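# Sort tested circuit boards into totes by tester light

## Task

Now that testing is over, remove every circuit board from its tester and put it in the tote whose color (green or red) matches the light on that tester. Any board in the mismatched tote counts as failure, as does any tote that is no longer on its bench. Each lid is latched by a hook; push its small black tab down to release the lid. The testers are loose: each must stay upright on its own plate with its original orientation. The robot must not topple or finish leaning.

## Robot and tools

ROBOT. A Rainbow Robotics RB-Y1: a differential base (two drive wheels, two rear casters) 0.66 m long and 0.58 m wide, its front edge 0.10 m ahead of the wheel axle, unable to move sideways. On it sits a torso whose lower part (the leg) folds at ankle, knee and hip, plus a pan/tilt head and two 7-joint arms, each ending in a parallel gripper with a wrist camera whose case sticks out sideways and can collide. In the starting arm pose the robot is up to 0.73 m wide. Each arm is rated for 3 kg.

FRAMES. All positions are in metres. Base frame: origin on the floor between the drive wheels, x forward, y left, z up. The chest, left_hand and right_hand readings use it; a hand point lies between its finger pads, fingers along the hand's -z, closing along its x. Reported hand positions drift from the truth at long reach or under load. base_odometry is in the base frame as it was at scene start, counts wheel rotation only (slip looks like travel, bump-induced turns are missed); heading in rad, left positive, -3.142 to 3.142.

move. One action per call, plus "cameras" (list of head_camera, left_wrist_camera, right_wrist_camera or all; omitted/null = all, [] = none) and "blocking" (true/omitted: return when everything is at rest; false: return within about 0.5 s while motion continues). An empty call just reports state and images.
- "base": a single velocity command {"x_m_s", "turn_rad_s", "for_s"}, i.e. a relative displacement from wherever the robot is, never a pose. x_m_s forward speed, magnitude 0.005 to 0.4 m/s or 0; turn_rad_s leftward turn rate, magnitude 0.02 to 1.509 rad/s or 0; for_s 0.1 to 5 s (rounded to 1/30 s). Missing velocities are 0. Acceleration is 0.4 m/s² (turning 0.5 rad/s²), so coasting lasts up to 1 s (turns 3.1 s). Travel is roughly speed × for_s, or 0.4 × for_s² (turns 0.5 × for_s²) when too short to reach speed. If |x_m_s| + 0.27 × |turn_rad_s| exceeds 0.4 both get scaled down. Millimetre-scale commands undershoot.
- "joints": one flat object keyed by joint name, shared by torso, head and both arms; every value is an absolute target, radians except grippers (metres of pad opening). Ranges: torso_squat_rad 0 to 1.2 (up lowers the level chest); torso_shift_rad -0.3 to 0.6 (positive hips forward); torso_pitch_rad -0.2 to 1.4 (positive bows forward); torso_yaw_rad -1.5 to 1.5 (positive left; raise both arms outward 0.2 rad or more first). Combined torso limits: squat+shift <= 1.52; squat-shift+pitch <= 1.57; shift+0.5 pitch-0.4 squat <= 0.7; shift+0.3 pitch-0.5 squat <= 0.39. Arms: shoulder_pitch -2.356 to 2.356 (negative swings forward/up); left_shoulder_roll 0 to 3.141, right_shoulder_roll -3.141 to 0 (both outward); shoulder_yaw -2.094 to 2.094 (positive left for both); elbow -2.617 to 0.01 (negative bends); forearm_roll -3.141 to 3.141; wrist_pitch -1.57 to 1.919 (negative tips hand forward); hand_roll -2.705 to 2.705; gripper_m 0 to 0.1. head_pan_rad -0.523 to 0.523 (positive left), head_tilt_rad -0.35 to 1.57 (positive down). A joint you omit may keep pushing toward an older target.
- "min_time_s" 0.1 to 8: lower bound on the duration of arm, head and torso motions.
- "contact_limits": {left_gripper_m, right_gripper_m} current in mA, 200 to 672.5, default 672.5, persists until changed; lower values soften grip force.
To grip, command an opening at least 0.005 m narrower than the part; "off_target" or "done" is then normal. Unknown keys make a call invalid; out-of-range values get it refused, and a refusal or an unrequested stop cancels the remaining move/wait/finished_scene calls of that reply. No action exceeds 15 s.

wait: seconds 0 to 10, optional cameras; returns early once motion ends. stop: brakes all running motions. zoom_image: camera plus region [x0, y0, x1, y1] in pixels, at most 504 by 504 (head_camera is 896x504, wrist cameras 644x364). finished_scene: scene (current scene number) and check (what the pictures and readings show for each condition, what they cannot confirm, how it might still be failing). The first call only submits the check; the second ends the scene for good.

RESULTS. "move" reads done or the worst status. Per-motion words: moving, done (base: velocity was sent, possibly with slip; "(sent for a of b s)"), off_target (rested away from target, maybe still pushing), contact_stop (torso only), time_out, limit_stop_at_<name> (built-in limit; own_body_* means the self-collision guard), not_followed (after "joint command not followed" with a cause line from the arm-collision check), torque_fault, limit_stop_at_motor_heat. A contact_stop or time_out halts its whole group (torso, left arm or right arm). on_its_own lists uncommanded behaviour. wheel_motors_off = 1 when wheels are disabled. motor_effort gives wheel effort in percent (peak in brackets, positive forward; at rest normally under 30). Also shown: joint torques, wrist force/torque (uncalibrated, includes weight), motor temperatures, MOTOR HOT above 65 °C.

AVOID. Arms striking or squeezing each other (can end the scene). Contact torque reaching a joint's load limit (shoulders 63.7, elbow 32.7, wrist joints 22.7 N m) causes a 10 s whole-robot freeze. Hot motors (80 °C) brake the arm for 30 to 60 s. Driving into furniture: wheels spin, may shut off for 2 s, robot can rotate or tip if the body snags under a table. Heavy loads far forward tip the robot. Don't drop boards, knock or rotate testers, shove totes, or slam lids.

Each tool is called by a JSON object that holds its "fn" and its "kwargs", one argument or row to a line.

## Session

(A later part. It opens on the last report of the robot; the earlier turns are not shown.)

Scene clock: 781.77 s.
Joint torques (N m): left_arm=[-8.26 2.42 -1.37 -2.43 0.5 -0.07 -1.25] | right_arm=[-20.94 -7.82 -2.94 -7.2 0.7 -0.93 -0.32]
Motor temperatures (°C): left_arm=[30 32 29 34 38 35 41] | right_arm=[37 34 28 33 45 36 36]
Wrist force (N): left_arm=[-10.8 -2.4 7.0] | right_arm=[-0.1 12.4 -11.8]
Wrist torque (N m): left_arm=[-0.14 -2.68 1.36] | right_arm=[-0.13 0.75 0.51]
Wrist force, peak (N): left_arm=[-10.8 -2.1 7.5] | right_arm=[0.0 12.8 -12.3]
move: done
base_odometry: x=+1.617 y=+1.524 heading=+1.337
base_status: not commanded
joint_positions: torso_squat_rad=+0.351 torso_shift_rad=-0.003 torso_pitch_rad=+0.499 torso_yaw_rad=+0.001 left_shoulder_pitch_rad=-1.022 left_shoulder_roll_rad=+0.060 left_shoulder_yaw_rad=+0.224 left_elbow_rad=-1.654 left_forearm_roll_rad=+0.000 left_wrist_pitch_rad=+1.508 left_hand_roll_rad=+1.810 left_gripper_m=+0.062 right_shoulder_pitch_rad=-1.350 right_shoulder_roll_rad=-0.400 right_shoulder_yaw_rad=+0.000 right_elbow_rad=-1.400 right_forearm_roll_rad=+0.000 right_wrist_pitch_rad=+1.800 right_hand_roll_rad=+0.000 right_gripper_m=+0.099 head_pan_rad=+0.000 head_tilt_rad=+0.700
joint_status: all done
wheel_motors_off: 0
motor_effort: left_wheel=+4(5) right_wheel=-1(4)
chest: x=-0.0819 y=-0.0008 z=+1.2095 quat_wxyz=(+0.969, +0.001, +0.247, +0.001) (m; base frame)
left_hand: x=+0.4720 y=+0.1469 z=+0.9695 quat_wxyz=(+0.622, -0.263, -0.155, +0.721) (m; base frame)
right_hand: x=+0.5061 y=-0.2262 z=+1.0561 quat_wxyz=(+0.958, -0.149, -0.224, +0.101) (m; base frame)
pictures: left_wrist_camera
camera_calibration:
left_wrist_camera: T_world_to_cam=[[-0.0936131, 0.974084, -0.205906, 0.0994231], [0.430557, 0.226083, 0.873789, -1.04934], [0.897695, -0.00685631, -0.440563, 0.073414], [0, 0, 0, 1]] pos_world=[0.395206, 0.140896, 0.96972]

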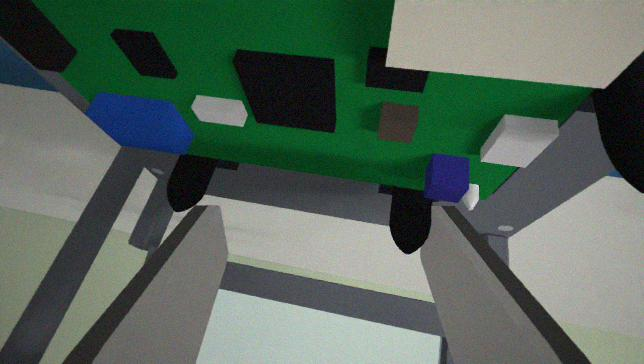

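{"fn": "move", "kwargs": {
  "joints": {"left_shoulder_roll_rad":0.047,"left_shoulder_yaw_rad":0.216},
  "cameras": []
}}

{"fn": "move", "kwargs": {
  "base": {"x_m_s":-0.06,"for_s":0.75},
  "cameras": ["left_wrist_camera","head_camera"]
}}

Scene clock: 788.37 s.
Joint torques (N m): left_arm=[-13.63 -8.63 -6.56 -2.92 5.64 0.77 -0.13] | right_arm=[-21.14 -7.88 -3.08 -7.06 0.61 -0.98 -0.28]
Motor temperatures (°C): left_arm=[30 32 29 33 38 35 41] | right_arm=[37 34 28 33 45 36 36]
Wrist force (N): left_arm=[15.7 -8.2 1.7] | right_arm=[-0.2 12.8 -11.9]
Wrist torque (N m): left_arm=[-0.74 -1.71 -0.28] | right_arm=[-0.19 0.74 0.51]
Wrist force, peak (N): left_arm=[26.0 -10.3 5.3] | right_arm=[0.0 13.2 -12.0]
move: done
base_odometry: x=+1.617 y=+1.524 heading=+1.337
base_status: not commanded
joint_positions: torso_squat_rad=+0.351 torso_shift_rad=-0.003 torso_pitch_rad=+0.499 torso_yaw_rad=+0.002 left_shoulder_pitch_rad=-1.021 left_shoulder_roll_rad=+0.050 left_shoulder_yaw_rad=+0.217 left_elbow_rad=-1.654 left_forearm_roll_rad=-0.002 left_wrist_pitch_rad=+1.508 left_hand_roll_rad=+1.810 left_gripper_m=+0.062 right_shoulder_pitch_rad=-1.350 right_shoulder_roll_rad=-0.400 right_shoulder_yaw_rad=+0.000 right_elbow_rad=-1.400 right_forearm_roll_rad=+0.000 right_wrist_pitch_rad=+1.800 right_hand_roll_rad=+0.000 right_gripper_m=+0.099 head_pan_rad=+0.000 head_tilt_rad=+0.700
joint_status: all done
wheel_motors_off: 0
motor_effort: left_wheel=+11(11) right_wheel=-7(10)
chest: x=-0.0819 y=-0.0005 z=+1.2095 quat_wxyz=(+0.969, +0.000, +0.247, +0.001) (m; base frame)
left_hand: x=+0.4702 y=+0.1407 z=+0.9680 quat_wxyz=(+0.625, -0.264, -0.151, +0.719) (m; base frame)
right_hand: x=+0.5062 y=-0.2257 z=+1.0562 quat_wxyz=(+0.958, -0.150, -0.224, +0.101) (m; base frame)
pictures: none
No camera images: "cameras" was empty.

Scene clock: 789.63 s.
Joint torques (N m): left_arm=[-10.42 -0.61 -1.88 -3.11 1.1 0.47 0.69] | right_arm=[-21.24 -7.82 -3.23 -7.15 0.59 -1 -0.19]
Motor temperatures (°C): left_arm=[30 32 29 33 38 35 41] | right_arm=[37 34 28 33 45 36 36]
Wrist force (N): left_arm=[-1.1 -1.0 5.6] | right_arm=[-0.2 12.7 -12.0]
Wrist torque (N m): left_arm=[-0.67 -0.77 -0.44] | right_arm=[-0.17 0.73 0.52]
Wrist force, peak (N): left_arm=[-1.7 -55.3 -20.3] | right_arm=[-0.3 12.9 -12.4]
move: done
base_odometry: x=+1.607 y=+1.480 heading=+1.336
base_status: done (sent for 0.77 of 0.77 s)
joint_positions: torso_squat_rad=+0.351 torso_shift_rad=-0.003 torso_pitch_rad=+0.499 torso_yaw_rad=+0.001 left_shoulder_pitch_rad=-1.022 left_shoulder_roll_rad=+0.048 left_shoulder_yaw_rad=+0.216 left_elbow_rad=-1.654 left_forearm_roll_rad=+0.000 left_wrist_pitch_rad=+1.508 left_hand_roll_rad=+1.810 left_gripper_m=+0.062 right_shoulder_pitch_rad=-1.350 right_shoulder_roll_rad=-0.400 right_shoulder_yaw_rad=+0.000 right_elbow_rad=-1.400 right_forearm_roll_rad=+0.000 right_wrist_pitch_rad=+1.800 right_hand_roll_rad=+0.000 right_gripper_m=+0.099 head_pan_rad=+0.000 head_tilt_rad=+0.700
joint_status: not commanded
wheel_motors_off: 0
motor_effort: left_wheel=-1(30) right_wheel=+2(33)
chest: x=-0.0821 y=-0.0007 z=+1.2096 quat_wxyz=(+0.969, +0.001, +0.247, +0.001) (m; base frame)
left_hand: x=+0.4700 y=+0.1385 z=+0.9685 quat_wxyz=(+0.626, -0.265, -0.150, +0.718) (m; base frame)
right_hand: x=+0.5060 y=-0.2261 z=+1.0564 quat_wxyz=(+0.958, -0.149, -0.224, +0.101) (m; base frame)
pictures: head_camera, left_wrist_camera
camera_calibration:
head_camera: T_world_to_cam=[[0.0408939, -0.998726, 0.0295714, -0.044513], [-0.915608, -0.0493057, -0.399037, 0.637658], [0.399987, -0.0107577, -0.916458, 1.18563], [0, 0, 0, 1]] pos_world=[0.11143, -0.000261474, 1.34234]
left_wrist_camera: T_world_to_cam=[[-0.0819147, 0.973854, -0.211891, 0.107506], [0.436027, 0.226197, 0.871042, -1.04557], [0.896198, -0.0210392, -0.443156, 0.0799536], [0, 0, 0, 1]] pos_world=[0.393048, 0.133491, 0.968945]

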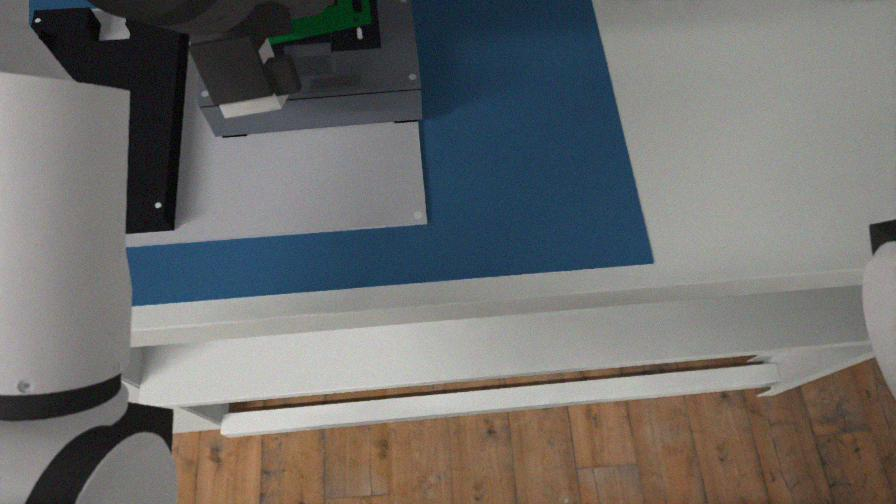

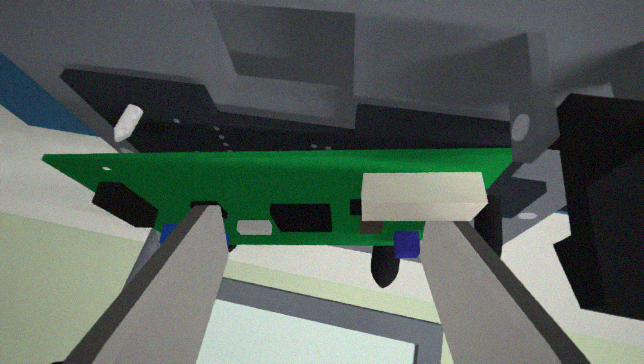

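{"fn": "move", "kwargs": {
  "joints": {"left_shoulder_pitch_rad":-1.223,"left_shoulder_roll_rad":0.07,"left_shoulder_yaw_rad":0.27,"left_elbow_rad":-1.753,"left_wrist_pitch_rad":1.804},
  "min_time_s": 2,
  "cameras": ["left_wrist_camera"]
}}

{"fn": "move", "kwargs": {
  "joints": {"left_shoulder_pitch_rad":-1.2,"left_shoulder_roll_rad":0.6,"left_shoulder_yaw_rad":0.1,"left_elbow_rad":-2.2,"left_wrist_pitch_rad":1.85,"torso_pitch_rad":0.3},
  "cameras": ["head_camera"]
}}

{"fn": "zoom_image", "kwargs": {
  "camera": "head_camera",
  "region": [150, 0, 502, 300]
}}

Scene clock: 804.73 s.
Joint torques (N m): left_arm=[-18.81 5.34 0.2 -7.69 0.54 -0.72 0.46] | right_arm=[-21.3 -7.65 -3.18 -7.14 0.66 -0.92 -0.29]
Motor temperatures (°C): left_arm=[30 32 29 33 38 35 41] | right_arm=[37 34 28 33 45 36 36]
Wrist force (N): left_arm=[-0.7 6.1 -8.4] | right_arm=[-0.1 12.7 -12.0]
Wrist torque (N m): left_arm=[-0.53 -0.37 -0.22] | right_arm=[-0.18 0.74 0.49]
Wrist force, peak (N): left_arm=[-0.8 6.3 -8.5] | right_arm=[-0.4 12.8 -12.3]
move: done
base_odometry: x=+1.607 y=+1.480 heading=+1.336
base_status: not commanded
joint_positions: torso_squat_rad=+0.351 torso_shift_rad=-0.003 torso_pitch_rad=+0.500 torso_yaw_rad=+0.001 left_shoulder_pitch_rad=-1.223 left_shoulder_roll_rad=+0.070 left_shoulder_yaw_rad=+0.270 left_elbow_rad=-1.753 left_forearm_roll_rad=+0.000 left_wrist_pitch_rad=+1.804 left_hand_roll_rad=+1.810 left_gripper_m=+0.062 right_shoulder_pitch_rad=-1.350 right_shoulder_roll_rad=-0.400 right_shoulder_yaw_rad=+0.000 right_elbow_rad=-1.400 right_forearm_roll_rad=+0.000 right_wrist_pitch_rad=+1.800 right_hand_roll_rad=+0.000 right_gripper_m=+0.099 head_pan_rad=+0.000 head_tilt_rad=+0.700
joint_status: all done
wheel_motors_off: 0
motor_effort: left_wheel=-1(3) right_wheel=+3(5)
chest: x=-0.0817 y=-0.0007 z=+1.2095 quat_wxyz=(+0.969, +0.001, +0.247, +0.001) (m; base frame)
left_hand: x=+0.4689 y=+0.1311 z=+1.0641 quat_wxyz=(+0.630, -0.269, -0.138, +0.715) (m; base frame)
right_hand: x=+0.5062 y=-0.2261 z=+1.0559 quat_wxyz=(+0.958, -0.149, -0.224, +0.101) (m; base frame)
pictures: left_wrist_camera
camera_calibration:
left_wrist_camera: T_world_to_cam=[[-0.0665326, 0.971069, -0.229343, 0.146552], [0.446472, 0.234531, 0.863515, -1.12468], [0.892321, -0.0449431, -0.449159, 0.134424], [0, 0, 0, 1]] pos_world=[0.391941, 0.127503, 1.06517]

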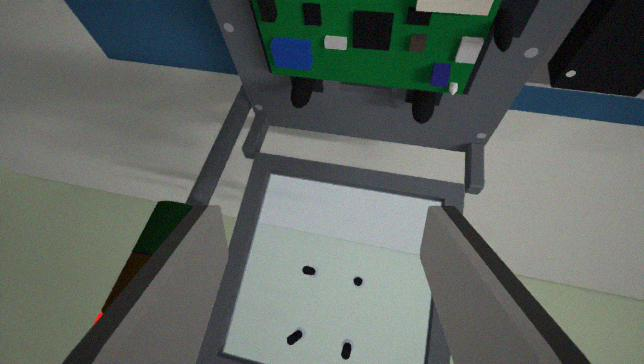

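Scene clock: 806.17 s.
Joint torques (N m): left_arm=[-14.74 7.25 2.45 -1.49 -0.31 -1.45 0.42] | right_arm=[-22.41 -7.93 -3.11 -6.34 0.6 -1.3 -0.27]
Motor temperatures (°C): left_arm=[30 32 29 33 38 35 41] | right_arm=[37 34 28 33 45 36 36]
Wrist force (N): left_arm=[-3.0 8.7 -4.4] | right_arm=[-1.3 12.8 -11.2]
Wrist torque (N m): left_arm=[-0.65 -0.51 -0.21] | right_arm=[-0.18 0.67 0.51]
Wrist force, peak (N): left_arm=[-1.2 7.0 -9.5] | right_arm=[0.0 12.8 -12.4]
move: done
base_odometry: x=+1.607 y=+1.480 heading=+1.336
base_status: not commanded
joint_positions: torso_squat_rad=+0.351 torso_shift_rad=-0.003 torso_pitch_rad=+0.300 torso_yaw_rad=+0.001 left_shoulder_pitch_rad=-1.200 left_shoulder_roll_rad=+0.600 left_shoulder_yaw_rad=+0.100 left_elbow_rad=-2.200 left_forearm_roll_rad=+0.000 left_wrist_pitch_rad=+1.850 left_hand_roll_rad=+1.810 left_gripper_m=+0.062 right_shoulder_pitch_rad=-1.350 right_shoulder_roll_rad=-0.400 right_shoulder_yaw_rad=+0.000 right_elbow_rad=-1.400 right_forearm_roll_rad=+0.000 right_wrist_pitch_rad=+1.800 right_hand_roll_rad=+0.000 right_gripper_m=+0.099 head_pan_rad=+0.000 head_tilt_rad=+0.700
joint_status: all done
wheel_motors_off: 0
motor_effort: left_wheel=-1(5) right_wheel=+3(4)
chest: x=-0.1386 y=-0.0007 z=+1.2335 quat_wxyz=(+0.989, +0.001, +0.149, +0.001) (m; base frame)
left_hand: x=+0.3732 y=+0.2725 z=+1.3860 quat_wxyz=(+0.523, -0.339, -0.532, +0.573) (m; base frame)
right_hand: x=+0.4681 y=-0.2262 z=+1.1998 quat_wxyz=(+0.931, -0.159, -0.319, +0.085) (m; base frame)
pictures: head_camera
camera_calibration:
head_camera: T_world_to_cam=[[0.0340524, -0.998728, 0.0371871, -0.0532169], [-0.818507, -0.0492201, -0.572384, 0.82274], [0.573486, -0.0109469, -0.819142, 1.1342], [0, 0, 0, 1]] pos_world=[0.0247854, -0.000238021, 1.40197]

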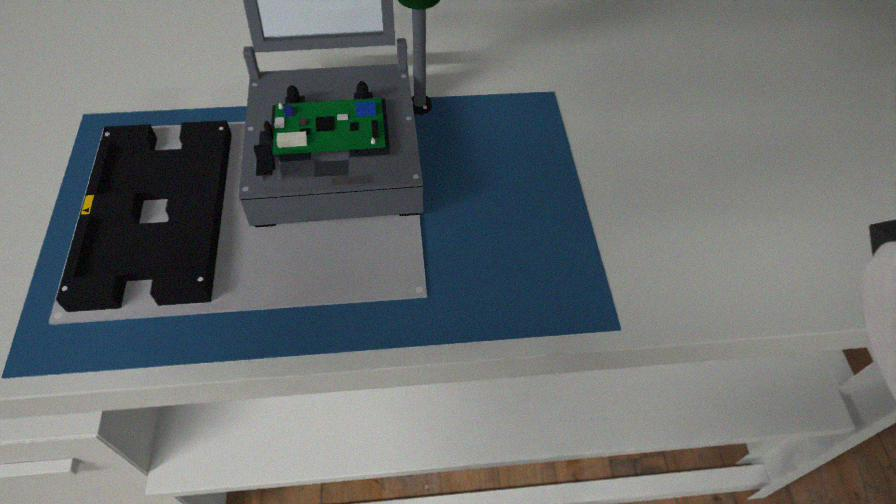

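Scaled by 1.432 from the camera's 896x504 image, which has a finer 1280x720 frame.

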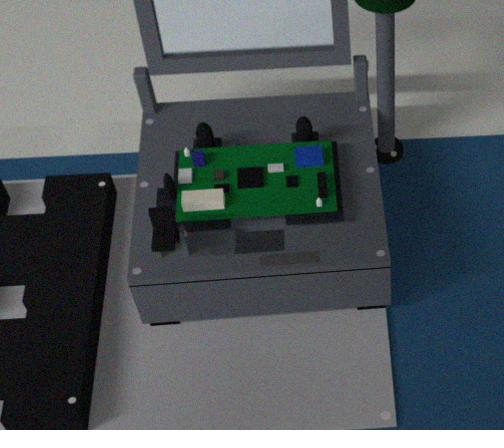

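{"fn": "move", "kwargs": {
  "base": {"x_m_s":0.1,"for_s":1.3},
  "joints": {"torso_squat_rad":0.05,"left_gripper_m":0.1},
  "cameras": []
}}

{"fn": "move", "kwargs": {
  "joints": {"left_shoulder_pitch_rad":-1.21,"left_shoulder_roll_rad":0.02,"left_shoulder_yaw_rad":0.24,"left_elbow_rad":-1.3,"left_wrist_pitch_rad":1.9,"left_hand_roll_rad":0.337}
}}

Scene clock: 828.17 s.
Joint torques (N m): left_arm=[-15.24 7.27 2.8 -1.8 -0.31 -1.59 0.32] | right_arm=[-22.09 -7.74 -3.19 -6.48 0.64 -1.22 -0.31]
Motor temperatures (°C): left_arm=[30 32 29 33 38 35 41] | right_arm=[37 34 28 33 45 36 36]
Wrist force (N): left_arm=[-2.7 8.7 -4.6] | right_arm=[-1.4 12.9 -11.4]
Wrist torque (N m): left_arm=[-0.67 -0.49 -0.21] | right_arm=[-0.17 0.64 0.50]
Wrist force, peak (N): left_arm=[-3.1 9.1 -4.6] | right_arm=[-1.3 13.0 -11.6]
move: done
base_odometry: x=+1.637 y=+1.606 heading=+1.336
base_status: done (sent for 1.3 of 1.3 s)
joint_positions: torso_squat_rad=+0.050 torso_shift_rad=-0.003 torso_pitch_rad=+0.300 torso_yaw_rad=+0.001 left_shoulder_pitch_rad=-1.200 left_shoulder_roll_rad=+0.600 left_shoulder_yaw_rad=+0.100 left_elbow_rad=-2.200 left_forearm_roll_rad=+0.000 left_wrist_pitch_rad=+1.850 left_hand_roll_rad=+1.810 left_gripper_m=+0.100 right_shoulder_pitch_rad=-1.350 right_shoulder_roll_rad=-0.400 right_shoulder_yaw_rad=+0.000 right_elbow_rad=-1.400 right_forearm_roll_rad=+0.000 right_wrist_pitch_rad=+1.800 right_hand_roll_rad=+0.000 right_gripper_m=+0.099 head_pan_rad=+0.000 head_tilt_rad=+0.700
joint_status: all done
wheel_motors_off: 0
motor_effort: left_wheel=-4(33) right_wheel=+0(21)
chest: x=-0.1385 y=-0.0007 z=+1.2752 quat_wxyz=(+0.989, +0.001, +0.149, +0.001) (m; base frame)
left_hand: x=+0.3734 y=+0.2725 z=+1.4274 quat_wxyz=(+0.523, -0.339, -0.532, +0.573) (m; base frame)
right_hand: x=+0.4682 y=-0.2263 z=+1.2413 quat_wxyz=(+0.931, -0.159, -0.318, +0.085) (m; base frame)
pictures: none
No camera images: "cameras" was empty.

Scene clock: 830.03 s.
Joint torques (N m): left_arm=[-20.85 4.75 0.64 -7.77 0.21 -0.47 0.44] | right_arm=[-22.47 -8.09 -3.5 -6.49 0.58 -1.31 -0.3]
Motor temperatures (°C): left_arm=[30 32 29 33 38 35 41] | right_arm=[37 34 28 33 45 36 36]
Wrist force (N): left_arm=[-3.1 3.9 -9.1] | right_arm=[-1.2 12.7 -11.3]
Wrist torque (N m): left_arm=[-0.43 -0.49 -0.20] | right_arm=[-0.14 0.69 0.49]
Wrist force, peak (N): left_arm=[-4.6 4.2 -10.7] | right_arm=[-1.2 13.0 -11.5]
move: done
base_odometry: x=+1.637 y=+1.606 heading=+1.336
base_status: not commanded
joint_positions: torso_squat_rad=+0.050 torso_shift_rad=-0.003 torso_pitch_rad=+0.300 torso_yaw_rad=+0.001 left_shoulder_pitch_rad=-1.210 left_shoulder_roll_rad=+0.020 left_shoulder_yaw_rad=+0.240 left_elbow_rad=-1.300 left_forearm_roll_rad=+0.000 left_wrist_pitch_rad=+1.900 left_hand_roll_rad=+0.337 left_gripper_m=+0.100 right_shoulder_pitch_rad=-1.350 right_shoulder_roll_rad=-0.400 right_shoulder_yaw_rad=+0.000 right_elbow_rad=-1.400 right_forearm_roll_rad=+0.000 right_wrist_pitch_rad=+1.800 right_hand_roll_rad=+0.000 right_gripper_m=+0.099 head_pan_rad=+0.000 head_tilt_rad=+0.700
joint_status: all done
wheel_motors_off: 0
motor_effort: left_wheel=-3(5) right_wheel=+2(3)
chest: x=-0.1386 y=-0.0008 z=+1.2752 quat_wxyz=(+0.989, +0.001, +0.149, +0.001) (m; base frame)
left_hand: x=+0.3842 y=+0.1004 z=+1.0785 quat_wxyz=(+0.990, -0.060, -0.107, +0.071) (m; base frame)
right_hand: x=+0.4680 y=-0.2263 z=+1.2414 quat_wxyz=(+0.931, -0.159, -0.319, +0.085) (m; base frame)
pictures: head_camera, left_wrist_camera, right_wrist_camera
camera_calibration:
head_camera: T_world_to_cam=[[0.0340166, -0.99873, 0.0371593, -0.0547906], [-0.81863, -0.0491724, -0.572213, 0.846375], [0.573313, -0.010955, -0.819263, 1.1685], [0, 0, 0, 1]] pos_world=[0.0248175, -0.000301869, 1.44365]
left_wrist_camera: T_world_to_cam=[[0.967808, 0.166361, 0.188868, -0.593524], [0.0221535, -0.803798, 0.59449, -0.534647], [0.250711, -0.571168, -0.781608, 0.87302], [0, 0, 0, 1]] pos_world=[0.367386, 0.167633, 1.1123]
right_wrist_camera: T_world_to_cam=[[-0.772954, -0.244832, -0.58532, 1.03543], [-0.31838, 0.947658, 0.0240484, 0.366836], [0.548795, 0.204942, -0.810446, 0.867277], [0, 0, 0, 1]] pos_world=[0.441175, -0.271871, 1.30012]

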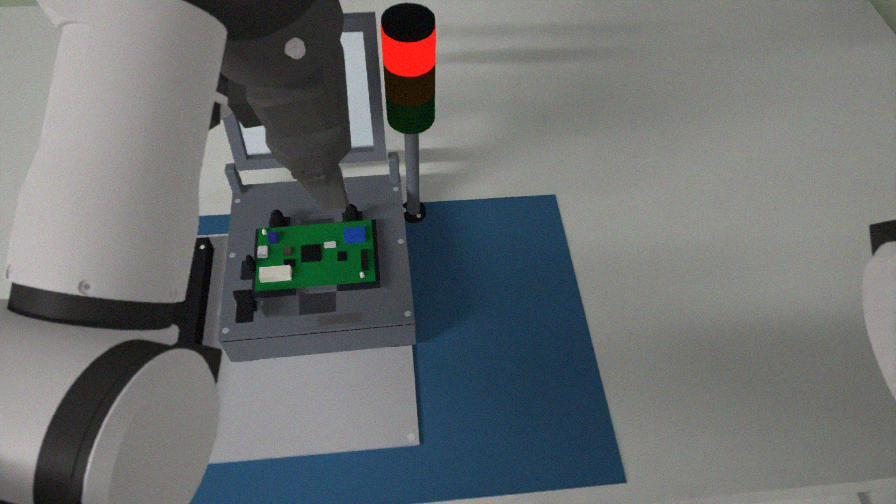

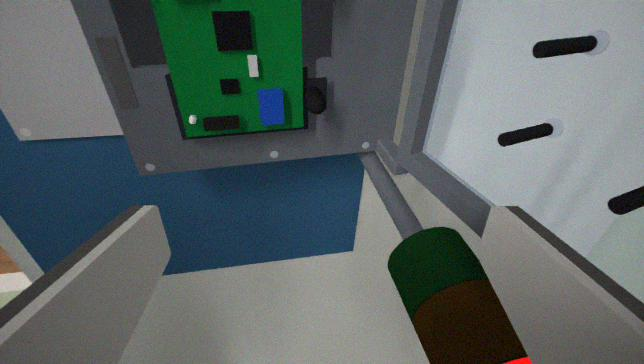

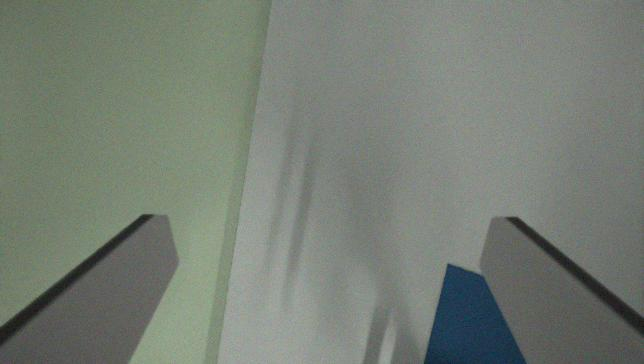

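{"fn": "move", "kwargs": {
  "joints": {"left_shoulder_pitch_rad":-1.257,"left_shoulder_roll_rad":0.046,"left_shoulder_yaw_rad":0.262,"left_elbow_rad":-0.965,"left_wrist_pitch_rad":1.848,"left_hand_roll_rad":0.335},
  "min_time_s": 2,
  "cameras": ["left_wrist_camera","head_camera"]
}}

Scene clock: 848.90 s.
Joint torques (N m): left_arm=[-21.85 5.81 0.92 -7.08 0.26 -0.42 -0.31] | right_arm=[-22.23 -8.23 -3.41 -6.48 0.6 -1.3 -0.29]
Motor temperatures (°C): left_arm=[30 32 29 33 38 35 41] | right_arm=[37 34 28 33 45 36 36]
Wrist force (N): left_arm=[-1.9 3.1 -9.6] | right_arm=[-1.3 12.9 -11.3]
Wrist torque (N m): left_arm=[-0.36 -0.45 -0.23] | right_arm=[-0.19 0.66 0.50]
Wrist force, peak (N): left_arm=[-3.1 3.7 -9.7] | right_arm=[-1.3 13.0 -11.5]
move: done
base_odometry: x=+1.637 y=+1.606 heading=+1.336
base_status: not commanded
joint_positions: torso_squat_rad=+0.050 torso_shift_rad=-0.003 torso_pitch_rad=+0.300 torso_yaw_rad=+0.001 left_shoulder_pitch_rad=-1.257 left_shoulder_roll_rad=+0.046 left_shoulder_yaw_rad=+0.262 left_elbow_rad=-0.965 left_forearm_roll_rad=+0.000 left_wrist_pitch_rad=+1.848 left_hand_roll_rad=+0.335 left_gripper_m=+0.100 right_shoulder_pitch_rad=-1.350 right_shoulder_roll_rad=-0.400 right_shoulder_yaw_rad=+0.000 right_elbow_rad=-1.400 right_forearm_roll_rad=+0.000 right_wrist_pitch_rad=+1.800 right_hand_roll_rad=+0.000 right_gripper_m=+0.099 head_pan_rad=+0.000 head_tilt_rad=+0.700
joint_status: all done
wheel_motors_off: 0
motor_effort: left_wheel=-3(5) right_wheel=+2(4)
chest: x=-0.1386 y=-0.0008 z=+1.2752 quat_wxyz=(+0.989, +0.001, +0.149, +0.001) (m; base frame)
left_hand: x=+0.3620 y=+0.1099 z=+1.0131 quat_wxyz=(+0.997, -0.027, +0.005, +0.074) (m; base frame)
right_hand: x=+0.4680 y=-0.2263 z=+1.2414 quat_wxyz=(+0.931, -0.159, -0.319, +0.085) (m; base frame)
pictures: head_camera, left_wrist_camera
camera_calibration:
head_camera: T_world_to_cam=[[0.0340163, -0.99873, 0.0371593, -0.0547906], [-0.81863, -0.0491722, -0.572213, 0.846375], [0.573313, -0.0109551, -0.819263, 1.1685], [0, 0, 0, 1]] pos_world=[0.0248176, -0.000301912, 1.44365]
left_wrist_camera: T_world_to_cam=[[0.986339, 0.162438, -0.0273562, -0.348527], [0.151746, -0.831388, 0.534571, -0.470854], [0.0640911, -0.53142, -0.84468, 0.959957], [0, 0, 0, 1]] pos_world=[0.353691, 0.175292, 1.05303]

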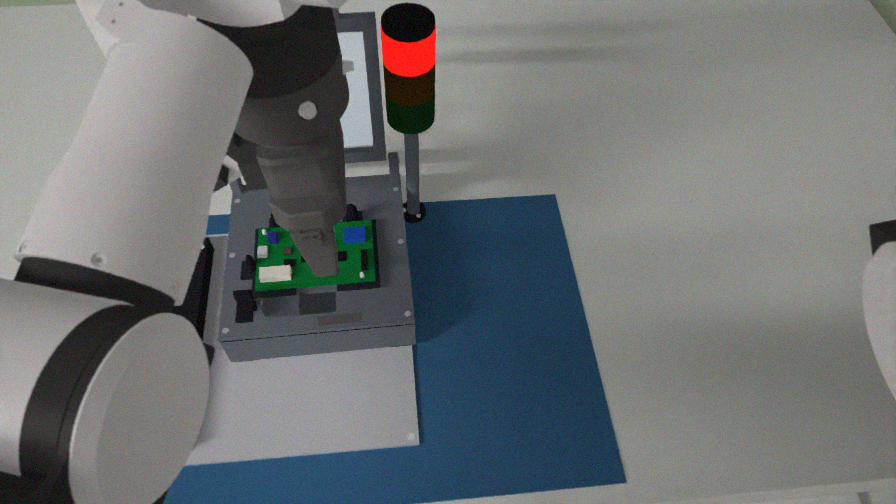

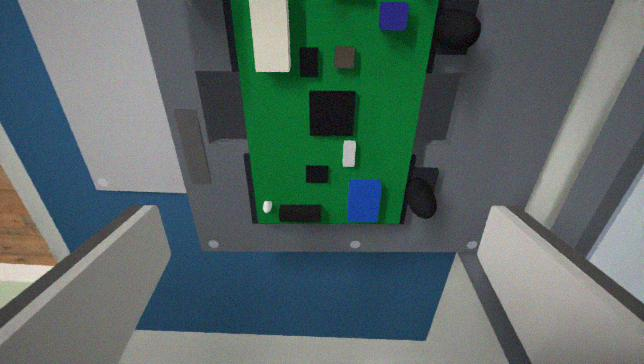

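{"fn": "move", "kwargs": {
  "joints": {"left_shoulder_pitch_rad":-1.203,"left_shoulder_roll_rad":0.083,"left_shoulder_yaw_rad":0.268,"left_elbow_rad":-1.0425,"left_wrist_pitch_rad":1.8845,"left_hand_roll_rad":0.282},
  "min_time_s": 2,
  "cameras": ["left_wrist_camera","head_camera"]
}}

{"fn": "move", "kwargs": {
  "joints": {"torso_squat_rad":0.2},
  "cameras": ["left_wrist_camera","head_camera"]
}}

Scene clock: 874.80 s.
Joint torques (N m): left_arm=[-19.44 6.38 0.85 -8.64 0.25 0.31 -0.21] | right_arm=[-22.11 -8 -3.15 -6.46 0.59 -1.2 -0.31]
Motor temperatures (°C): left_arm=[30 32 29 34 38 35 41] | right_arm=[37 34 28 33 45 36 36]
Wrist force (N): left_arm=[-1.9 3.1 -9.7] | right_arm=[-1.1 12.8 -11.1]
Wrist torque (N m): left_arm=[-0.36 -0.46 -0.22] | right_arm=[-0.18 0.68 0.51]
Wrist force, peak (N): left_arm=[-2.0 3.2 -10.1] | right_arm=[-1.3 13.0 -11.5]
move: done
base_odometry: x=+1.637 y=+1.606 heading=+1.336
base_status: not commanded
joint_positions: torso_squat_rad=+0.050 torso_shift_rad=-0.003 torso_pitch_rad=+0.300 torso_yaw_rad=+0.001 left_shoulder_pitch_rad=-1.203 left_shoulder_roll_rad=+0.083 left_shoulder_yaw_rad=+0.268 left_elbow_rad=-1.042 left_forearm_roll_rad=+0.000 left_wrist_pitch_rad=+1.884 left_hand_roll_rad=+0.282 left_gripper_m=+0.100 right_shoulder_pitch_rad=-1.350 right_shoulder_roll_rad=-0.400 right_shoulder_yaw_rad=+0.000 right_elbow_rad=-1.400 right_forearm_roll_rad=+0.000 right_wrist_pitch_rad=+1.800 right_hand_roll_rad=+0.000 right_gripper_m=+0.099 head_pan_rad=+0.000 head_tilt_rad=+0.700
joint_status: all done
wheel_motors_off: 0
motor_effort: left_wheel=-3(5) right_wheel=+2(4)
chest: x=-0.1386 y=-0.0008 z=+1.2752 quat_wxyz=(+0.989, +0.001, +0.149, +0.001) (m; base frame)
left_hand: x=+0.3592 y=+0.1408 z=+1.0119 quat_wxyz=(+0.997, -0.020, +0.003, +0.073) (m; base frame)
right_hand: x=+0.4680 y=-0.2263 z=+1.2414 quat_wxyz=(+0.931, -0.159, -0.319, +0.085) (m; base frame)
pictures: head_camera, left_wrist_camera
camera_calibration:
head_camera: T_world_to_cam=[[0.0340164, -0.99873, 0.0371593, -0.0547906], [-0.81863, -0.0491723, -0.572213, 0.846375], [0.573313, -0.0109551, -0.819263, 1.1685], [0, 0, 0, 1]] pos_world=[0.0248177, -0.000301882, 1.44365]
left_wrist_camera: T_world_to_cam=[[0.986735, 0.160921, -0.0213974, -0.356799], [0.148301, -0.839935, 0.522031, -0.428945], [0.0660336, -0.518279, -0.852658, 0.981083], [0, 0, 0, 1]] pos_world=[0.350895, 0.205606, 1.05282]

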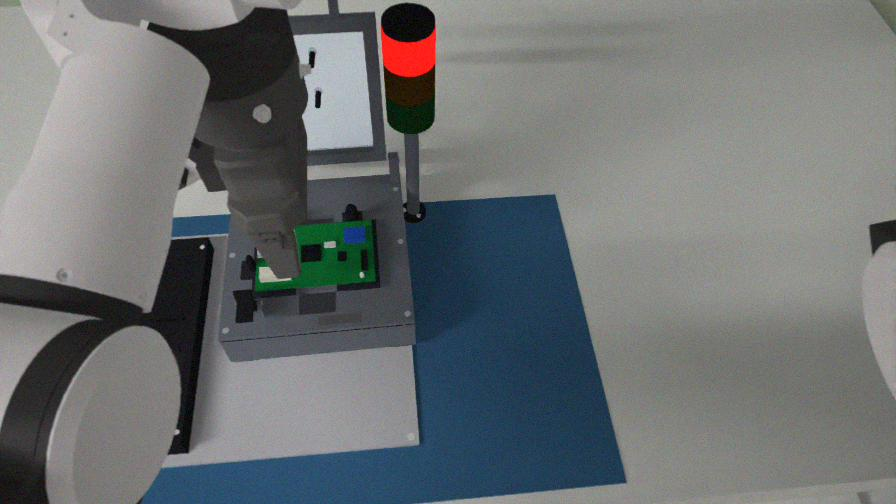

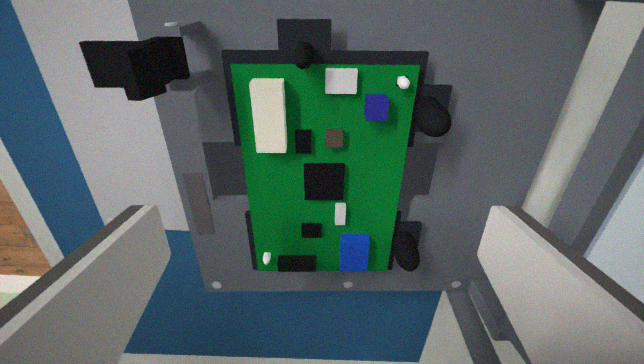

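Scene clock: 876.10 s.
Joint torques (N m): left_arm=[-19.5 6.39 0.88 -8.53 0.2 0.24 -0.2] | right_arm=[-22.36 -8.12 -3.11 -6.55 0.66 -1.23 -0.23]
Motor temperatures (°C): left_arm=[30 32 29 34 38 35 41] | right_arm=[37 34 28 33 45 36 36]
Wrist force (N): left_arm=[-1.8 3.4 -9.9] | right_arm=[-0.8 12.8 -11.2]
Wrist torque (N m): left_arm=[-0.40 -0.44 -0.23] | right_arm=[-0.17 0.73 0.50]
Wrist force, peak (N): left_arm=[-2.1 3.5 -10.0] | right_arm=[-1.4 13.1 -11.5]
move: done
base_odometry: x=+1.637 y=+1.606 heading=+1.336
base_status: not commanded
joint_positions: torso_squat_rad=+0.200 torso_shift_rad=-0.003 torso_pitch_rad=+0.300 torso_yaw_rad=+0.001 left_shoulder_pitch_rad=-1.203 left_shoulder_roll_rad=+0.083 left_shoulder_yaw_rad=+0.268 left_elbow_rad=-1.042 left_forearm_roll_rad=+0.000 left_wrist_pitch_rad=+1.884 left_hand_roll_rad=+0.282 left_gripper_m=+0.100 right_shoulder_pitch_rad=-1.350 right_shoulder_roll_rad=-0.400 right_shoulder_yaw_rad=+0.000 right_elbow_rad=-1.400 right_forearm_roll_rad=+0.000 right_wrist_pitch_rad=+1.800 right_hand_roll_rad=+0.000 right_gripper_m=+0.099 head_pan_rad=+0.000 head_tilt_rad=+0.700
joint_status: all done
wheel_motors_off: 0
motor_effort: left_wheel=-2(4) right_wheel=+1(4)
chest: x=-0.1386 y=-0.0008 z=+1.2622 quat_wxyz=(+0.989, +0.001, +0.149, +0.001) (m; base frame)
left_hand: x=+0.3592 y=+0.1409 z=+0.9988 quat_wxyz=(+0.997, -0.020, +0.003, +0.073) (m; base frame)
right_hand: x=+0.4681 y=-0.2263 z=+1.2283 quat_wxyz=(+0.931, -0.159, -0.319, +0.085) (m; base frame)
pictures: head_camera, left_wrist_camera
camera_calibration:
head_camera: T_world_to_cam=[[0.034013, -0.99873, 0.0371623, -0.0543002], [-0.818579, -0.0491722, -0.572285, 0.838996], [0.573385, -0.0109552, -0.819213, 1.15772], [0, 0, 0, 1]] pos_world=[0.024809, -0.000292878, 1.43058]
left_wrist_camera: T_world_to_cam=[[0.986733, 0.160945, -0.021341, -0.357156], [0.148292, -0.839934, 0.522036, -0.422116], [0.0660941, -0.518274, -0.852657, 0.96994], [0, 0, 0, 1]] pos_world=[0.350907, 0.205628, 1.03976]

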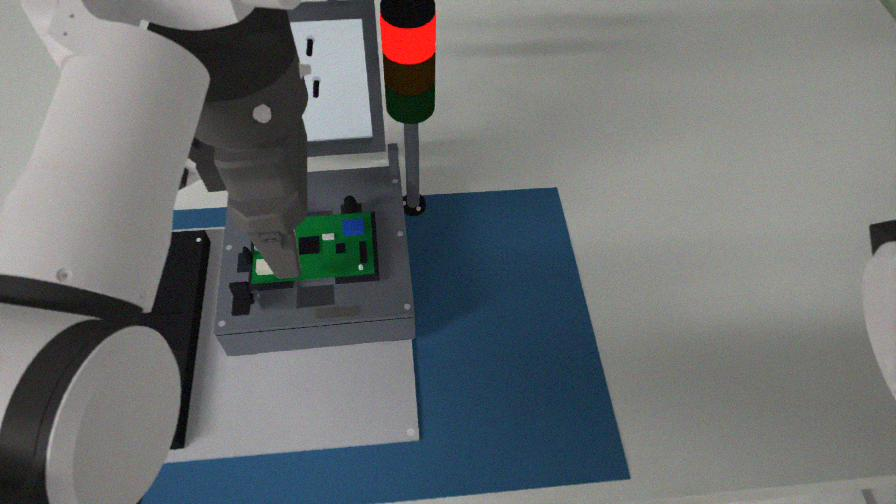

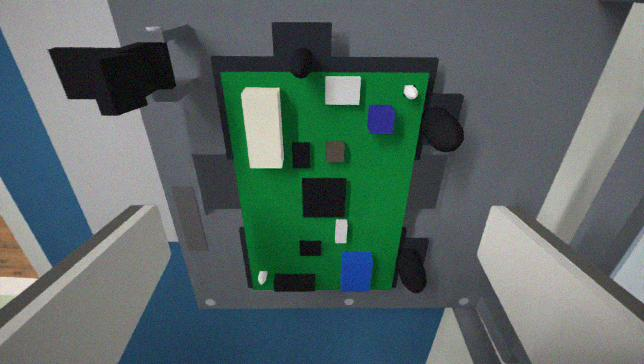

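{"fn": "move", "kwargs": {
  "joints": {"left_shoulder_pitch_rad":-1.209,"left_shoulder_roll_rad":0.057,"left_shoulder_yaw_rad":0.254,"left_hand_roll_rad":0.312},
  "cameras": []
}}

{"fn": "move", "kwargs": {
  "joints": {"torso_squat_rad":0.32},
  "cameras": ["left_wrist_camera","head_camera"]
}}

Scene clock: 891.27 s.
Joint torques (N m): left_arm=[-20.54 4.73 -0.8 -8 0.24 0.1 -0.08] | right_arm=[-22.21 -8.21 -3.25 -6.48 0.64 -1.33 -0.31]
Motor temperatures (°C): left_arm=[30 32 29 34 38 35 41] | right_arm=[37 34 28 33 45 36 36]
Wrist force (N): left_arm=[-1.8 3.2 -9.6] | right_arm=[-1.2 12.7 -11.2]
Wrist torque (N m): left_arm=[-0.38 -0.45 -0.24] | right_arm=[-0.14 0.66 0.51]
Wrist force, peak (N): left_arm=[-2.6 2.8 -10.7] | right_arm=[-1.2 13.2 -11.6]
move: done
base_odometry: x=+1.637 y=+1.606 heading=+1.336
base_status: not commanded
joint_positions: torso_squat_rad=+0.200 torso_shift_rad=-0.003 torso_pitch_rad=+0.300 torso_yaw_rad=+0.001 left_shoulder_pitch_rad=-1.209 left_shoulder_roll_rad=+0.057 left_shoulder_yaw_rad=+0.254 left_elbow_rad=-1.042 left_forearm_roll_rad=+0.000 left_wrist_pitch_rad=+1.884 left_hand_roll_rad=+0.312 left_gripper_m=+0.100 right_shoulder_pitch_rad=-1.350 right_shoulder_roll_rad=-0.400 right_shoulder_yaw_rad=+0.000 right_elbow_rad=-1.400 right_forearm_roll_rad=+0.000 right_wrist_pitch_rad=+1.800 right_hand_roll_rad=+0.000 right_gripper_m=+0.099 head_pan_rad=+0.000 head_tilt_rad=+0.700
joint_status: all done
wheel_motors_off: 0
motor_effort: left_wheel=-3(4) right_wheel=+2(4)
chest: x=-0.1386 y=-0.0008 z=+1.2622 quat_wxyz=(+0.989, +0.001, +0.149, +0.001) (m; base frame)
left_hand: x=+0.3564 y=+0.1248 z=+0.9990 quat_wxyz=(+0.997, -0.023, +0.004, +0.073) (m; base frame)
right_hand: x=+0.4681 y=-0.2263 z=+1.2283 quat_wxyz=(+0.931, -0.159, -0.319, +0.085) (m; base frame)
pictures: none
No camera images: "cameras" was empty.

Scene clock: 892.43 s.
Joint torques (N m): left_arm=[-20.46 4.69 -0.77 -7.88 0.17 0.05 0.04] | right_arm=[-22.31 -8.23 -3.22 -6.5 0.53 -1.29 -0.36]
Motor temperatures (°C): left_arm=[30 32 29 34 38 35 41] | right_arm=[37 34 28 33 45 36 36]
Wrist force (N): left_arm=[-2.4 3.1 -9.9] | right_arm=[-1.2 12.4 -11.4]
Wrist torque (N m): left_arm=[-0.35 -0.51 -0.24] | right_arm=[-0.12 0.66 0.49]
Wrist force, peak (N): left_arm=[-2.0 3.1 -10.1] | right_arm=[-1.3 13.1 -11.4]
move: done
base_odometry: x=+1.637 y=+1.606 heading=+1.336
base_status: not commanded
joint_positions: torso_squat_rad=+0.320 torso_shift_rad=-0.003 torso_pitch_rad=+0.300 torso_yaw_rad=+0.001 left_shoulder_pitch_rad=-1.209 left_shoulder_roll_rad=+0.057 left_shoulder_yaw_rad=+0.254 left_elbow_rad=-1.042 left_forearm_roll_rad=+0.000 left_wrist_pitch_rad=+1.884 left_hand_roll_rad=+0.312 left_gripper_m=+0.100 right_shoulder_pitch_rad=-1.350 right_shoulder_roll_rad=-0.400 right_shoulder_yaw_rad=+0.000 right_elbow_rad=-1.400 right_forearm_roll_rad=+0.000 right_wrist_pitch_rad=+1.800 right_hand_roll_rad=+0.000 right_gripper_m=+0.099 head_pan_rad=+0.000 head_tilt_rad=+0.700
joint_status: all done
wheel_motors_off: 0
motor_effort: left_wheel=-2(4) right_wheel=+2(4)
chest: x=-0.1385 y=-0.0007 z=+1.2406 quat_wxyz=(+0.989, +0.001, +0.149, +0.001) (m; base frame)
left_hand: x=+0.3564 y=+0.1248 z=+0.9774 quat_wxyz=(+0.997, -0.023, +0.004, +0.073) (m; base frame)
right_hand: x=+0.4681 y=-0.2263 z=+1.2067 quat_wxyz=(+0.931, -0.159, -0.319, +0.085) (m; base frame)
pictures: head_camera, left_wrist_camera
camera_calibration:
head_camera: T_world_to_cam=[[0.0340318, -0.99873, 0.0371587, -0.0534773], [-0.818592, -0.0491853, -0.572265, 0.826678], [0.573366, -0.0109426, -0.819226, 1.14001], [0, 0, 0, 1]] pos_world=[0.0248875, -0.000274245, 1.40899]
left_wrist_camera: T_world_to_cam=[[0.986652, 0.161014, -0.0243284, -0.349349], [0.149548, -0.836817, 0.526662, -0.429359], [0.0644415, -0.52327, -0.849727, 0.941854], [0, 0, 0, 1]] pos_world=[0.348201, 0.189799, 1.01795]

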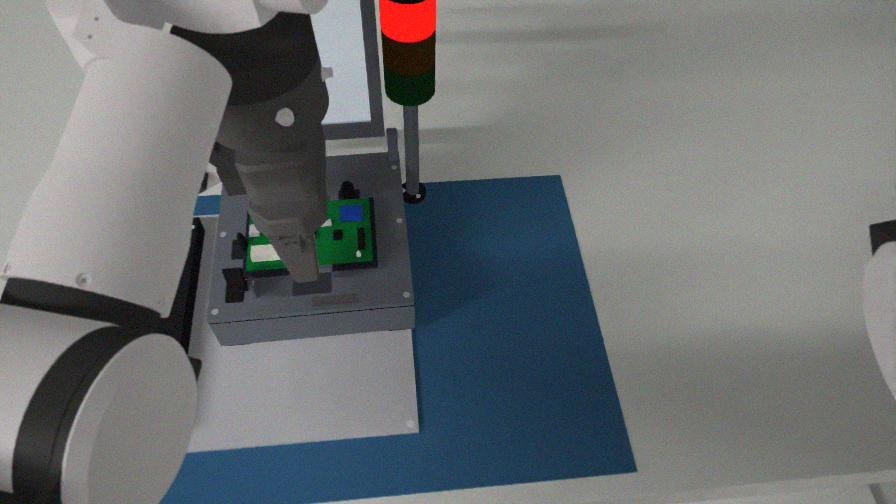

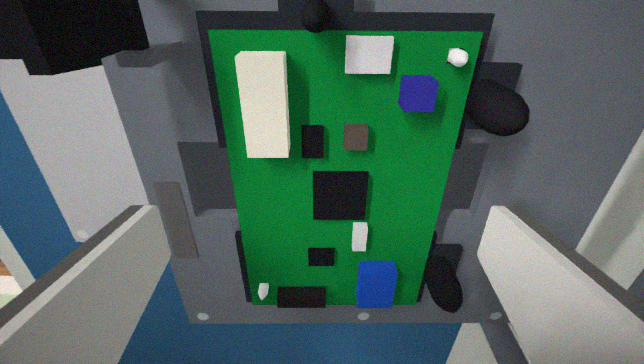

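{"fn": "move", "kwargs": {
  "base": {"x_m_s":0.02,"for_s":0.25},
  "joints": {"left_shoulder_roll_rad":0.051,"left_shoulder_yaw_rad":0.251},
  "cameras": []
}}

{"fn": "move", "kwargs": {
  "joints": {"torso_squat_rad":0.39},
  "cameras": ["left_wrist_camera","head_camera"]
}}

Scene clock: 901.70 s.
Joint torques (N m): left_arm=[-20.28 4.4 -1.09 -7.86 0.2 0.13 -0.03] | right_arm=[-22.07 -7.95 -3.26 -6.5 0.6 -1.32 -0.21]
Motor temperatures (°C): left_arm=[30 32 29 34 38 35 41] | right_arm=[37 34 28 33 45 36 36]
Wrist force (N): left_arm=[-2.1 2.8 -9.8] | right_arm=[-0.8 12.5 -11.3]
Wrist torque (N m): left_arm=[-0.34 -0.50 -0.26] | right_arm=[-0.14 0.71 0.51]
Wrist force, peak (N): left_arm=[-2.1 3.1 -10.0] | right_arm=[-1.2 13.0 -11.5]
move: done
base_odometry: x=+1.638 y=+1.611 heading=+1.336
base_status: done (sent for 0.27 of 0.27 s)
joint_positions: torso_squat_rad=+0.320 torso_shift_rad=-0.003 torso_pitch_rad=+0.300 torso_yaw_rad=+0.001 left_shoulder_pitch_rad=-1.209 left_shoulder_roll_rad=+0.051 left_shoulder_yaw_rad=+0.251 left_elbow_rad=-1.042 left_forearm_roll_rad=+0.000 left_wrist_pitch_rad=+1.884 left_hand_roll_rad=+0.312 left_gripper_m=+0.100 right_shoulder_pitch_rad=-1.350 right_shoulder_roll_rad=-0.400 right_shoulder_yaw_rad=+0.000 right_elbow_rad=-1.400 right_forearm_roll_rad=+0.000 right_wrist_pitch_rad=+1.800 right_hand_roll_rad=+0.000 right_gripper_m=+0.099 head_pan_rad=+0.000 head_tilt_rad=+0.700
joint_status: all done
wheel_motors_off: 0
motor_effort: left_wheel=-2(11) right_wheel=+1(18)
chest: x=-0.1385 y=-0.0007 z=+1.2406 quat_wxyz=(+0.989, +0.001, +0.149, +0.001) (m; base frame)
left_hand: x=+0.3554 y=+0.1213 z=+0.9768 quat_wxyz=(+0.997, -0.023, +0.005, +0.070) (m; base frame)
right_hand: x=+0.4682 y=-0.2263 z=+1.2067 quat_wxyz=(+0.931, -0.159, -0.319, +0.085) (m; base frame)
pictures: none
No camera images: "cameras" was empty.

Scene clock: 902.67 s.
Joint torques (N m): left_arm=[-20.43 4.42 -0.93 -7.95 0.31 0.1 0.02] | right_arm=[-22.32 -8.05 -3.05 -6.47 0.69 -1.3 -0.17]
Motor temperatures (°C): left_arm=[30 32 29 34 38 35 41] | right_arm=[37 34 28 33 45 36 36]
Wrist force (N): left_arm=[-2.0 2.8 -9.5] | right_arm=[-1.2 12.8 -11.4]
Wrist torque (N m): left_arm=[-0.32 -0.48 -0.24] | right_arm=[-0.17 0.67 0.50]
Wrist force, peak (N): left_arm=[-2.0 3.3 -9.8] | right_arm=[-1.2 12.8 -11.4]
move: done
base_odometry: x=+1.638 y=+1.611 heading=+1.336
base_status: not commanded
joint_positions: torso_squat_rad=+0.390 torso_shift_rad=-0.003 torso_pitch_rad=+0.300 torso_yaw_rad=+0.001 left_shoulder_pitch_rad=-1.209 left_shoulder_roll_rad=+0.051 left_shoulder_yaw_rad=+0.251 left_elbow_rad=-1.042 left_forearm_roll_rad=+0.000 left_wrist_pitch_rad=+1.884 left_hand_roll_rad=+0.312 left_gripper_m=+0.100 right_shoulder_pitch_rad=-1.350 right_shoulder_roll_rad=-0.400 right_shoulder_yaw_rad=+0.000 right_elbow_rad=-1.400 right_forearm_roll_rad=+0.000 right_wrist_pitch_rad=+1.800 right_hand_roll_rad=+0.000 right_gripper_m=+0.099 head_pan_rad=+0.000 head_tilt_rad=+0.700
joint_status: all done
wheel_motors_off: 0
motor_effort: left_wheel=-3(4) right_wheel=+2(3)
chest: x=-0.1385 y=-0.0007 z=+1.2235 quat_wxyz=(+0.989, +0.001, +0.149, +0.001) (m; base frame)
left_hand: x=+0.3554 y=+0.1213 z=+0.9598 quat_wxyz=(+0.997, -0.023, +0.005, +0.070) (m; base frame)
right_hand: x=+0.4682 y=-0.2262 z=+1.1897 quat_wxyz=(+0.931, -0.159, -0.319, +0.085) (m; base frame)
pictures: head_camera, left_wrist_camera
camera_calibration:
head_camera: T_world_to_cam=[[0.034029, -0.99873, 0.0371622, -0.0528379], [-0.818594, -0.049185, -0.572262, 0.816969], [0.573363, -0.0109473, -0.819228, 1.12604], [0, 0, 0, 1]] pos_world=[0.0249362, -0.000261156, 1.39196]
left_wrist_camera: T_world_to_cam=[[0.987617, 0.15472, -0.0259756, -0.34618], [0.145003, -0.837002, 0.527638, -0.422137], [0.0598947, -0.524871, -0.849072, 0.926363], [0, 0, 0, 1]] pos_world=[0.34762, 0.186452, 1.00029]

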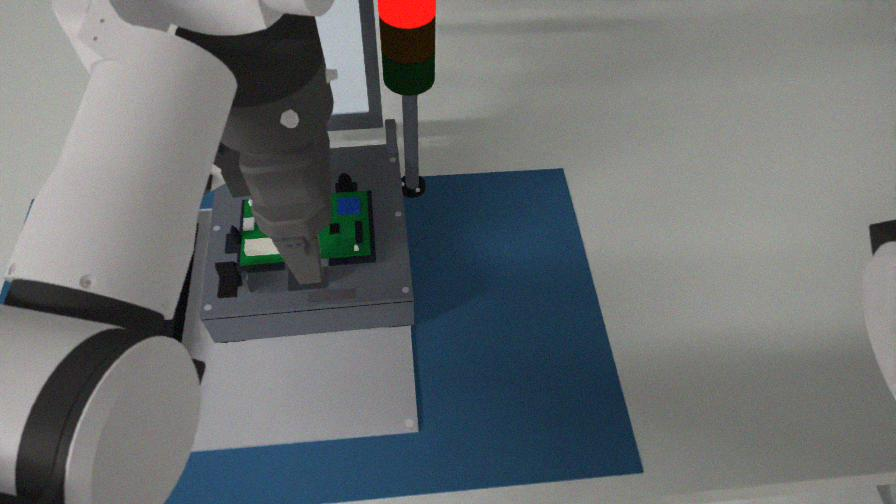

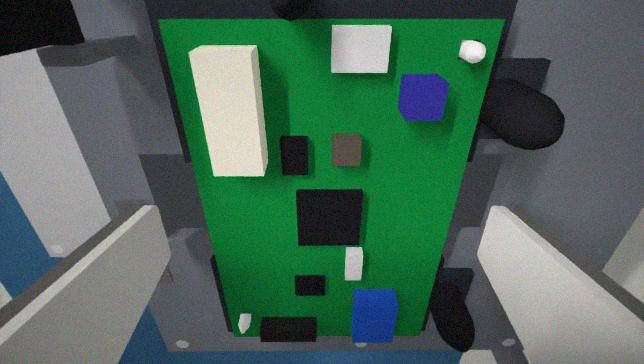

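{"fn": "move", "kwargs": {
  "joints": {"torso_squat_rad":0.435},
  "cameras": ["left_wrist_camera"]
}}

Scene clock: 907.07 s.
Joint torques (N m): left_arm=[-15.34 3.11 -1.04 -5.29 0.47 0.72 0.05] | right_arm=[-22.45 -8.26 -3.3 -6.5 0.61 -1.34 -0.31]
Motor temperatures (°C): left_arm=[30 32 29 34 38 35 41] | right_arm=[37 34 28 33 45 36 36]
Wrist force (N): left_arm=[4.8 3.0 1.3] | right_arm=[-1.3 13.1 -11.5]
Wrist torque (N m): left_arm=[-0.28 -0.06 -0.27] | right_arm=[-0.21 0.66 0.51]
Wrist force, peak (N): left_arm=[-1.6 3.0 -10.1] | right_arm=[-1.2 13.1 -11.8]
move: done
base_odometry: x=+1.638 y=+1.611 heading=+1.336
base_status: not commanded
joint_positions: torso_squat_rad=+0.435 torso_shift_rad=-0.003 torso_pitch_rad=+0.300 torso_yaw_rad=+0.001 left_shoulder_pitch_rad=-1.210 left_shoulder_roll_rad=+0.051 left_shoulder_yaw_rad=+0.251 left_elbow_rad=-1.043 left_forearm_roll_rad=+0.000 left_wrist_pitch_rad=+1.884 left_hand_roll_rad=+0.312 left_gripper_m=+0.100 right_shoulder_pitch_rad=-1.350 right_shoulder_roll_rad=-0.400 right_shoulder_yaw_rad=+0.000 right_elbow_rad=-1.400 right_forearm_roll_rad=+0.000 right_wrist_pitch_rad=+1.800 right_hand_roll_rad=+0.000 right_gripper_m=+0.099 head_pan_rad=+0.000 head_tilt_rad=+0.700
joint_status: all done
wheel_motors_off: 0
motor_effort: left_wheel=-3(4) right_wheel=+2(3)
chest: x=-0.1386 y=-0.0007 z=+1.2109 quat_wxyz=(+0.989, +0.001, +0.149, +0.001) (m; base frame)
left_hand: x=+0.3559 y=+0.1213 z=+0.9481 quat_wxyz=(+0.997, -0.023, +0.004, +0.070) (m; base frame)
right_hand: x=+0.4681 y=-0.2262 z=+1.1773 quat_wxyz=(+0.931, -0.159, -0.319, +0.085) (m; base frame)
pictures: left_wrist_camera
camera_calibration:
left_wrist_camera: T_world_to_cam=[[0.987695, 0.154594, -0.0236532, -0.349233], [0.143652, -0.837003, 0.528006, -0.41596], [0.0618287, -0.524906, -0.848911, 0.915515], [0, 0, 0, 1]] pos_world=[0.348084, 0.186389, 0.98856]

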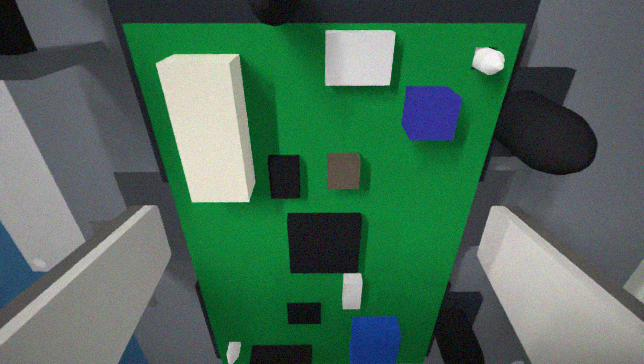

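{"fn": "move", "kwargs": {
  "joints": {"torso_squat_rad":0.425},
  "cameras": []
}}

{"fn": "move", "kwargs": {
  "joints": {"left_gripper_m":0.05},
  "contact_limits": {"left_gripper_m":400},
  "cameras": ["left_wrist_camera"]
}}

Scene clock: 912.37 s.
Joint torques (N m): left_arm=[-19.63 3.06 -0.95 -6.94 0.48 0.28 0.15] | right_arm=[-22.11 -8.11 -3.03 -6.54 0.59 -1.32 -0.21]
Motor temperatures (°C): left_arm=[30 32 29 34 38 35 41] | right_arm=[37 34 28 33 45 36 36]
Wrist force (N): left_arm=[-2.1 3.0 -9.7] | right_arm=[-1.4 12.7 -11.7]
Wrist torque (N m): left_arm=[-0.34 -0.51 -0.23] | right_arm=[-0.15 0.63 0.51]
Wrist force, peak (N): left_arm=[-2.1 3.0 -9.8] | right_arm=[-1.3 13.3 -11.3]
move: done
base_odometry: x=+1.638 y=+1.611 heading=+1.336
base_status: not commanded
joint_positions: torso_squat_rad=+0.425 torso_shift_rad=-0.003 torso_pitch_rad=+0.300 torso_yaw_rad=+0.001 left_shoulder_pitch_rad=-1.209 left_shoulder_roll_rad=+0.051 left_shoulder_yaw_rad=+0.251 left_elbow_rad=-1.043 left_forearm_roll_rad=+0.000 left_wrist_pitch_rad=+1.884 left_hand_roll_rad=+0.312 left_gripper_m=+0.100 right_shoulder_pitch_rad=-1.350 right_shoulder_roll_rad=-0.400 right_shoulder_yaw_rad=+0.000 right_elbow_rad=-1.400 right_forearm_roll_rad=+0.000 right_wrist_pitch_rad=+1.800 right_hand_roll_rad=+0.000 right_gripper_m=+0.099 head_pan_rad=+0.000 head_tilt_rad=+0.700
joint_status: all done
wheel_motors_off: 0
motor_effort: left_wheel=-2(4) right_wheel=+3(3)
chest: x=-0.1384 y=-0.0007 z=+1.2138 quat_wxyz=(+0.989, +0.001, +0.149, +0.001) (m; base frame)
left_hand: x=+0.3556 y=+0.1215 z=+0.9503 quat_wxyz=(+0.997, -0.023, +0.004, +0.070) (m; base frame)
right_hand: x=+0.4682 y=-0.2262 z=+1.1800 quat_wxyz=(+0.931, -0.159, -0.319, +0.085) (m; base frame)
pictures: none
No camera images: "cameras" was empty.

Scene clock: 913.43 s.
Joint torques (N m): left_arm=[-19.28 3.24 -1.03 -7.04 0.67 1.63 0.04] | right_arm=[-22.39 -8.19 -3.25 -6.49 0.57 -1.32 -0.26]
Motor temperatures (°C): left_arm=[30 32 29 34 38 35 41] | right_arm=[37 34 28 33 45 36 36]
Wrist force (N): left_arm=[6.4 3.0 -11.6] | right_arm=[-1.2 12.8 -11.4]
Wrist torque (N m): left_arm=[-0.33 -0.63 -0.27] | right_arm=[-0.19 0.65 0.51]
Wrist force, peak (N): left_arm=[7.3 2.8 -12.8] | right_arm=[-1.1 13.0 -11.5]
move: off_target
base_odometry: x=+1.638 y=+1.611 heading=+1.336
base_status: not commanded
joint_positions: torso_squat_rad=+0.425 torso_shift_rad=-0.003 torso_pitch_rad=+0.300 torso_yaw_rad=+0.001 left_shoulder_pitch_rad=-1.209 left_shoulder_roll_rad=+0.051 left_shoulder_yaw_rad=+0.251 left_elbow_rad=-1.043 left_forearm_roll_rad=+0.000 left_wrist_pitch_rad=+1.884 left_hand_roll_rad=+0.312 left_gripper_m=+0.071 right_shoulder_pitch_rad=-1.350 right_shoulder_roll_rad=-0.400 right_shoulder_yaw_rad=+0.000 right_elbow_rad=-1.400 right_forearm_roll_rad=+0.000 right_wrist_pitch_rad=+1.800 right_hand_roll_rad=+0.000 right_gripper_m=+0.099 head_pan_rad=+0.000 head_tilt_rad=+0.700
joint_status: left_gripper_m off_target (ended at +0.071, target +0.050)
wheel_motors_off: 0
motor_effort: left_wheel=-3(4) right_wheel=+1(3)
contact_limits: left_gripper_m 400 mA
chest: x=-0.1384 y=-0.0007 z=+1.2138 quat_wxyz=(+0.989, +0.001, +0.149, +0.001) (m; base frame)
left_hand: x=+0.3558 y=+0.1215 z=+0.9503 quat_wxyz=(+0.997, -0.023, +0.004, +0.070) (m; base frame)
right_hand: x=+0.4683 y=-0.2262 z=+1.1799 quat_wxyz=(+0.931, -0.159, -0.319, +0.085) (m; base frame)
pictures: left_wrist_camera
camera_calibration:
left_wrist_camera: T_world_to_cam=[[0.987611, 0.154909, -0.0250536, -0.347698], [0.144679, -0.837053, 0.527646, -0.416942], [0.0607657, -0.524734, -0.849095, 0.918], [0, 0, 0, 1]] pos_world=[0.34793, 0.186564, 0.990756]

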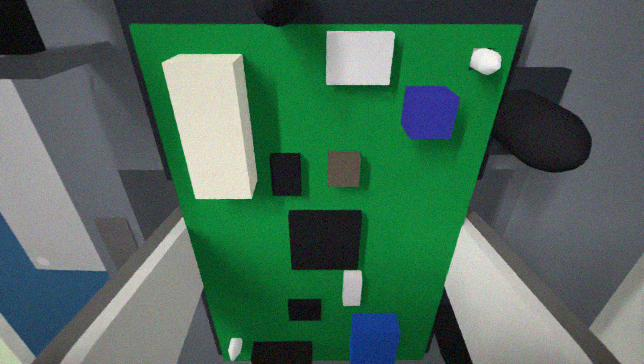

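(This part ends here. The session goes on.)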